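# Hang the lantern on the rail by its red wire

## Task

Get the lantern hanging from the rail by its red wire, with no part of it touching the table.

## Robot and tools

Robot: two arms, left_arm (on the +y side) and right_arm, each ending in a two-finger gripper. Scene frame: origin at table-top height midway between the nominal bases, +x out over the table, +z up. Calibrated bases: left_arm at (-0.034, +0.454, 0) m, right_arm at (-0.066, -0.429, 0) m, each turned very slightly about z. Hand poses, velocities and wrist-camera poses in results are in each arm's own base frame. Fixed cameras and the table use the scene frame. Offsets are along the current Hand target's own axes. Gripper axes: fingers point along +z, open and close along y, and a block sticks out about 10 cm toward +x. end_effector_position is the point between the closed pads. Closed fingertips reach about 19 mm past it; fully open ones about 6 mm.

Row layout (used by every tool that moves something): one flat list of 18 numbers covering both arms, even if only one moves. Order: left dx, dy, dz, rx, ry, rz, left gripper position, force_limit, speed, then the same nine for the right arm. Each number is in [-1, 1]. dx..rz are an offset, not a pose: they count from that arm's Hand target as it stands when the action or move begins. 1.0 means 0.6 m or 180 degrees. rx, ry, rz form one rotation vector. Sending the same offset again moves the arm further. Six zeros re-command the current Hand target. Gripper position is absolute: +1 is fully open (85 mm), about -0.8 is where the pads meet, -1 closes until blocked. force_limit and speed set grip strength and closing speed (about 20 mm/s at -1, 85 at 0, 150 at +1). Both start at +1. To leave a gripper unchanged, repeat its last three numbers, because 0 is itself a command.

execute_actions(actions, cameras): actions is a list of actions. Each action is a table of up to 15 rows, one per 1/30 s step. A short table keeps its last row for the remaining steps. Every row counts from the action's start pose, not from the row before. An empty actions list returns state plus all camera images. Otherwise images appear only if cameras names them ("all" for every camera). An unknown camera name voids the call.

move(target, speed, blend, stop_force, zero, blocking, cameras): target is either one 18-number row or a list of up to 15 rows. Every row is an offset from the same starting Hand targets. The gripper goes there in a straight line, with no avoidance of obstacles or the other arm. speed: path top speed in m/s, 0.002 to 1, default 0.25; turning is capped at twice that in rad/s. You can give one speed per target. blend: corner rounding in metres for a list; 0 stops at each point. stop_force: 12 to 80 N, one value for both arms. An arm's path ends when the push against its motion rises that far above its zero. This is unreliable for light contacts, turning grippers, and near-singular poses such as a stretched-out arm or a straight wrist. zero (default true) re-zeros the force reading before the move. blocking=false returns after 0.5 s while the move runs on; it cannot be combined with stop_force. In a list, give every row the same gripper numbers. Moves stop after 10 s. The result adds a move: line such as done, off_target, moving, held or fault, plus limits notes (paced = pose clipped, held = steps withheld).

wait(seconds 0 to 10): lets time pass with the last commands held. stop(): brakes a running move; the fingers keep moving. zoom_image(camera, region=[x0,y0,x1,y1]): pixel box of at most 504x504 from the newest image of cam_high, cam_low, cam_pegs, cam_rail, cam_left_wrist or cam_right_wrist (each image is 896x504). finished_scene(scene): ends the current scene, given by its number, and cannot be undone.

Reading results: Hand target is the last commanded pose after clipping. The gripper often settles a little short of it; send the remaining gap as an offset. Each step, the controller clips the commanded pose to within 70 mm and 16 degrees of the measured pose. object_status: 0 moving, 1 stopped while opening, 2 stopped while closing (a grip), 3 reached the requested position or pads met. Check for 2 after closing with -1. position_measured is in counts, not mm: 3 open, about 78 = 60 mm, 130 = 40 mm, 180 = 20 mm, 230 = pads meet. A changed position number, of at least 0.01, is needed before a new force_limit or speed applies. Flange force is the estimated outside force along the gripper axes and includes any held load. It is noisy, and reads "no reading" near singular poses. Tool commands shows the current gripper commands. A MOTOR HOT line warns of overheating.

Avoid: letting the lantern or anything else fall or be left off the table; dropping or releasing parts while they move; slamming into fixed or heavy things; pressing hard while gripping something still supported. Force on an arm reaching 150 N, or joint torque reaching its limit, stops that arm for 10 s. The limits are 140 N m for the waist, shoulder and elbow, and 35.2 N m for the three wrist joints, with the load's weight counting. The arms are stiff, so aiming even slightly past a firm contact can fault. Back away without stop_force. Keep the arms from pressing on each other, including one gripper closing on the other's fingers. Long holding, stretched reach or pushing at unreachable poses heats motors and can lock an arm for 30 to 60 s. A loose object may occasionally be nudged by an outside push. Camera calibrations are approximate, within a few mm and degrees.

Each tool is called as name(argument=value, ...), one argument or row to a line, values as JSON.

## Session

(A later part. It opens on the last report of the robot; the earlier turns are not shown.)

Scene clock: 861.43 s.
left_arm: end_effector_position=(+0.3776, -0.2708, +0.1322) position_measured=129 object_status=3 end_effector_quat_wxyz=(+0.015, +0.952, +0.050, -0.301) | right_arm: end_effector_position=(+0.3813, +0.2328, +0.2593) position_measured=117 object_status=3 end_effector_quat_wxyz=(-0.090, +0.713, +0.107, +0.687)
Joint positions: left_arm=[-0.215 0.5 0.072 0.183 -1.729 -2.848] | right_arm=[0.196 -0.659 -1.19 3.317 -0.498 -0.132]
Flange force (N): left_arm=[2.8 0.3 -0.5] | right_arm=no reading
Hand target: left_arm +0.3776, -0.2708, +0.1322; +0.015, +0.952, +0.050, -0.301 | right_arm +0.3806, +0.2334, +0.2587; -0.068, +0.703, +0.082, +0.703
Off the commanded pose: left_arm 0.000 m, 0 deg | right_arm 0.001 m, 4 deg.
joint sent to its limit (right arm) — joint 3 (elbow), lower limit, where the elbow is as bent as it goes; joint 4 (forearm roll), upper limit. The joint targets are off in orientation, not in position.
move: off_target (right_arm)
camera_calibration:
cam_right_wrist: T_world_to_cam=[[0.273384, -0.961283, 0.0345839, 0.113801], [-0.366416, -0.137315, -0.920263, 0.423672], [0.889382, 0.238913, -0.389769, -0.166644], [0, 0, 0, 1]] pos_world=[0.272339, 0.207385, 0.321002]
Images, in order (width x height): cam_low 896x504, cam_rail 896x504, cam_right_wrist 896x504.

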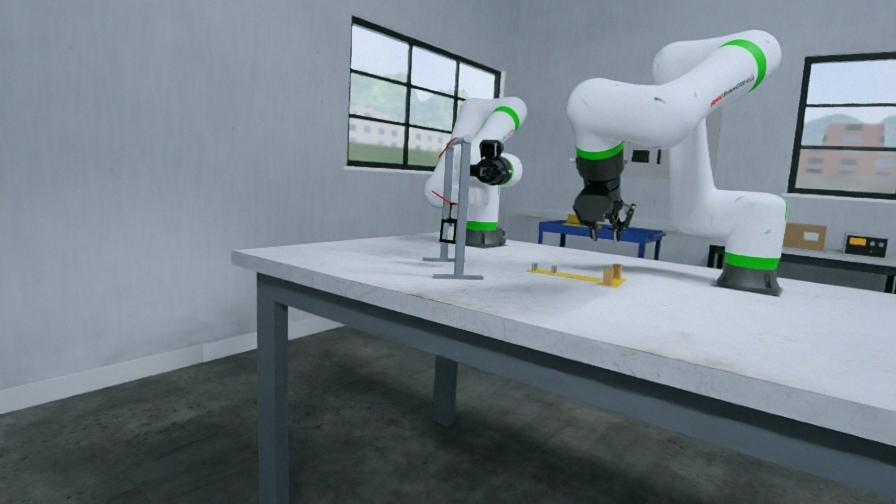

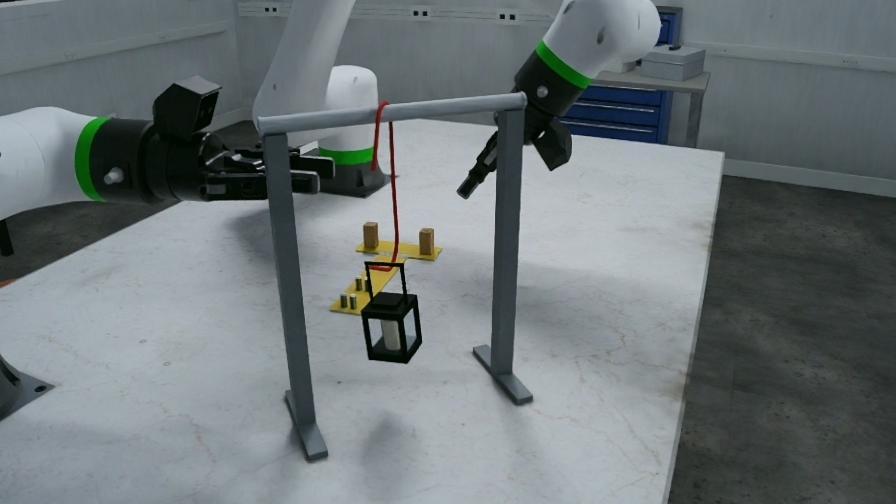

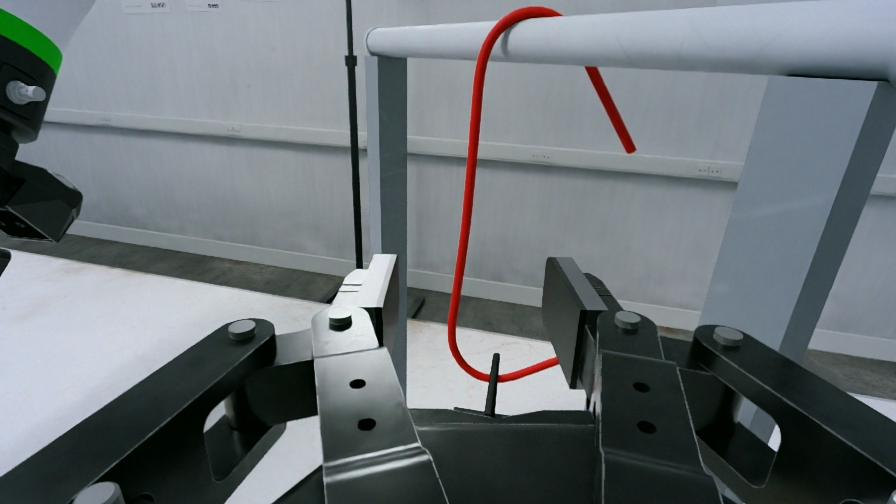

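wait(
  seconds=1.5,
  cameras=["cam_rail","cam_high"],
)

zoom_image(
  camera="cam_high",
  region=[350, 60, 470, 220],
)

Scene clock: 865.13 s.
left_arm: end_effector_position=(+0.3776, -0.2708, +0.1322) position_measured=129 object_status=3 end_effector_quat_wxyz=(+0.015, +0.952, +0.050, -0.301) | right_arm: end_effector_position=(+0.3813, +0.2328, +0.2593) position_measured=117 object_status=3 end_effector_quat_wxyz=(-0.090, +0.713, +0.107, +0.687)
Joint positions: left_arm=[-0.215 0.5 0.072 0.183 -1.729 -2.848] | right_arm=[0.196 -0.659 -1.19 3.317 -0.498 -0.132]
Flange force (N): left_arm=[2.1 -0.2 0.1] | right_arm=no reading
Hand target: left_arm +0.3776, -0.2708, +0.1322; +0.015, +0.952, +0.050, -0.301 | right_arm +0.3806, +0.2334, +0.2587; -0.068, +0.703, +0.082, +0.703
Tool commands: left_gripper/position=+0.0 left_gripper/force_limit=+0.0 left_gripper/speed=-0.8 right_gripper/position=+0.1 right_gripper/force_limit=-0.5 right_gripper/speed=-1.0
Off the commanded pose: left_arm 0.000 m, 0 deg | right_arm 0.001 m, 4 deg.
wait: 1.50 s; at rest from the start
Images, in order (width x height): cam_high 896x504, cam_rail 896x504.

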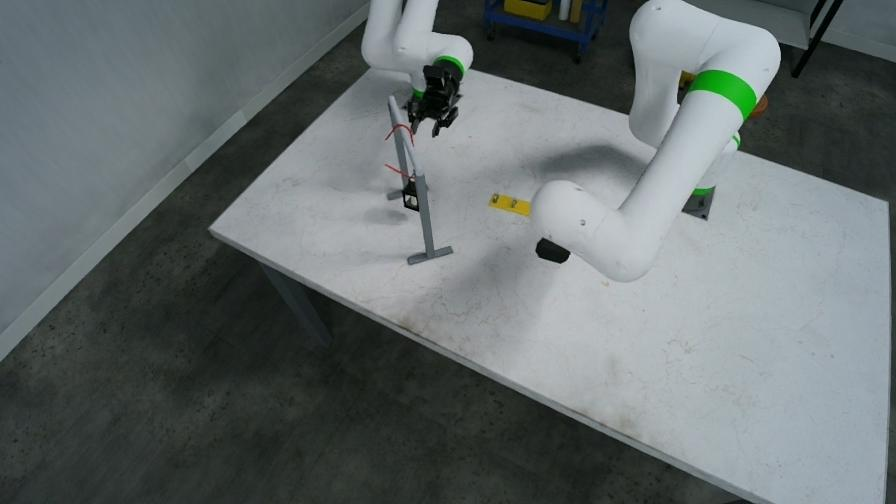

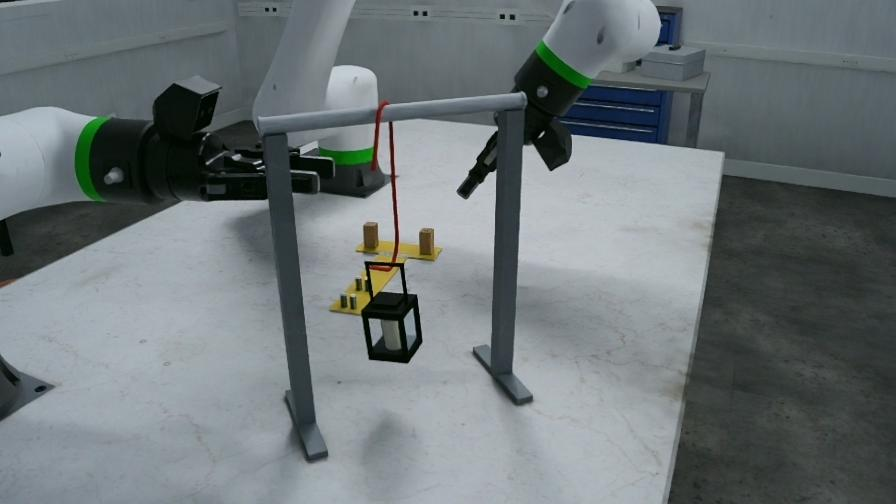

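Scaled by 3.150.

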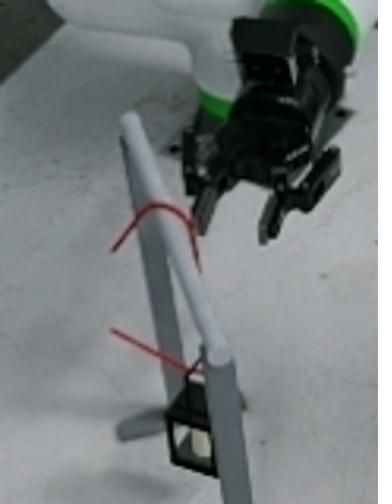

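Stable. Finish scene 1.

finished_scene(
  scene=1,
)

The scene is finished: the task was done.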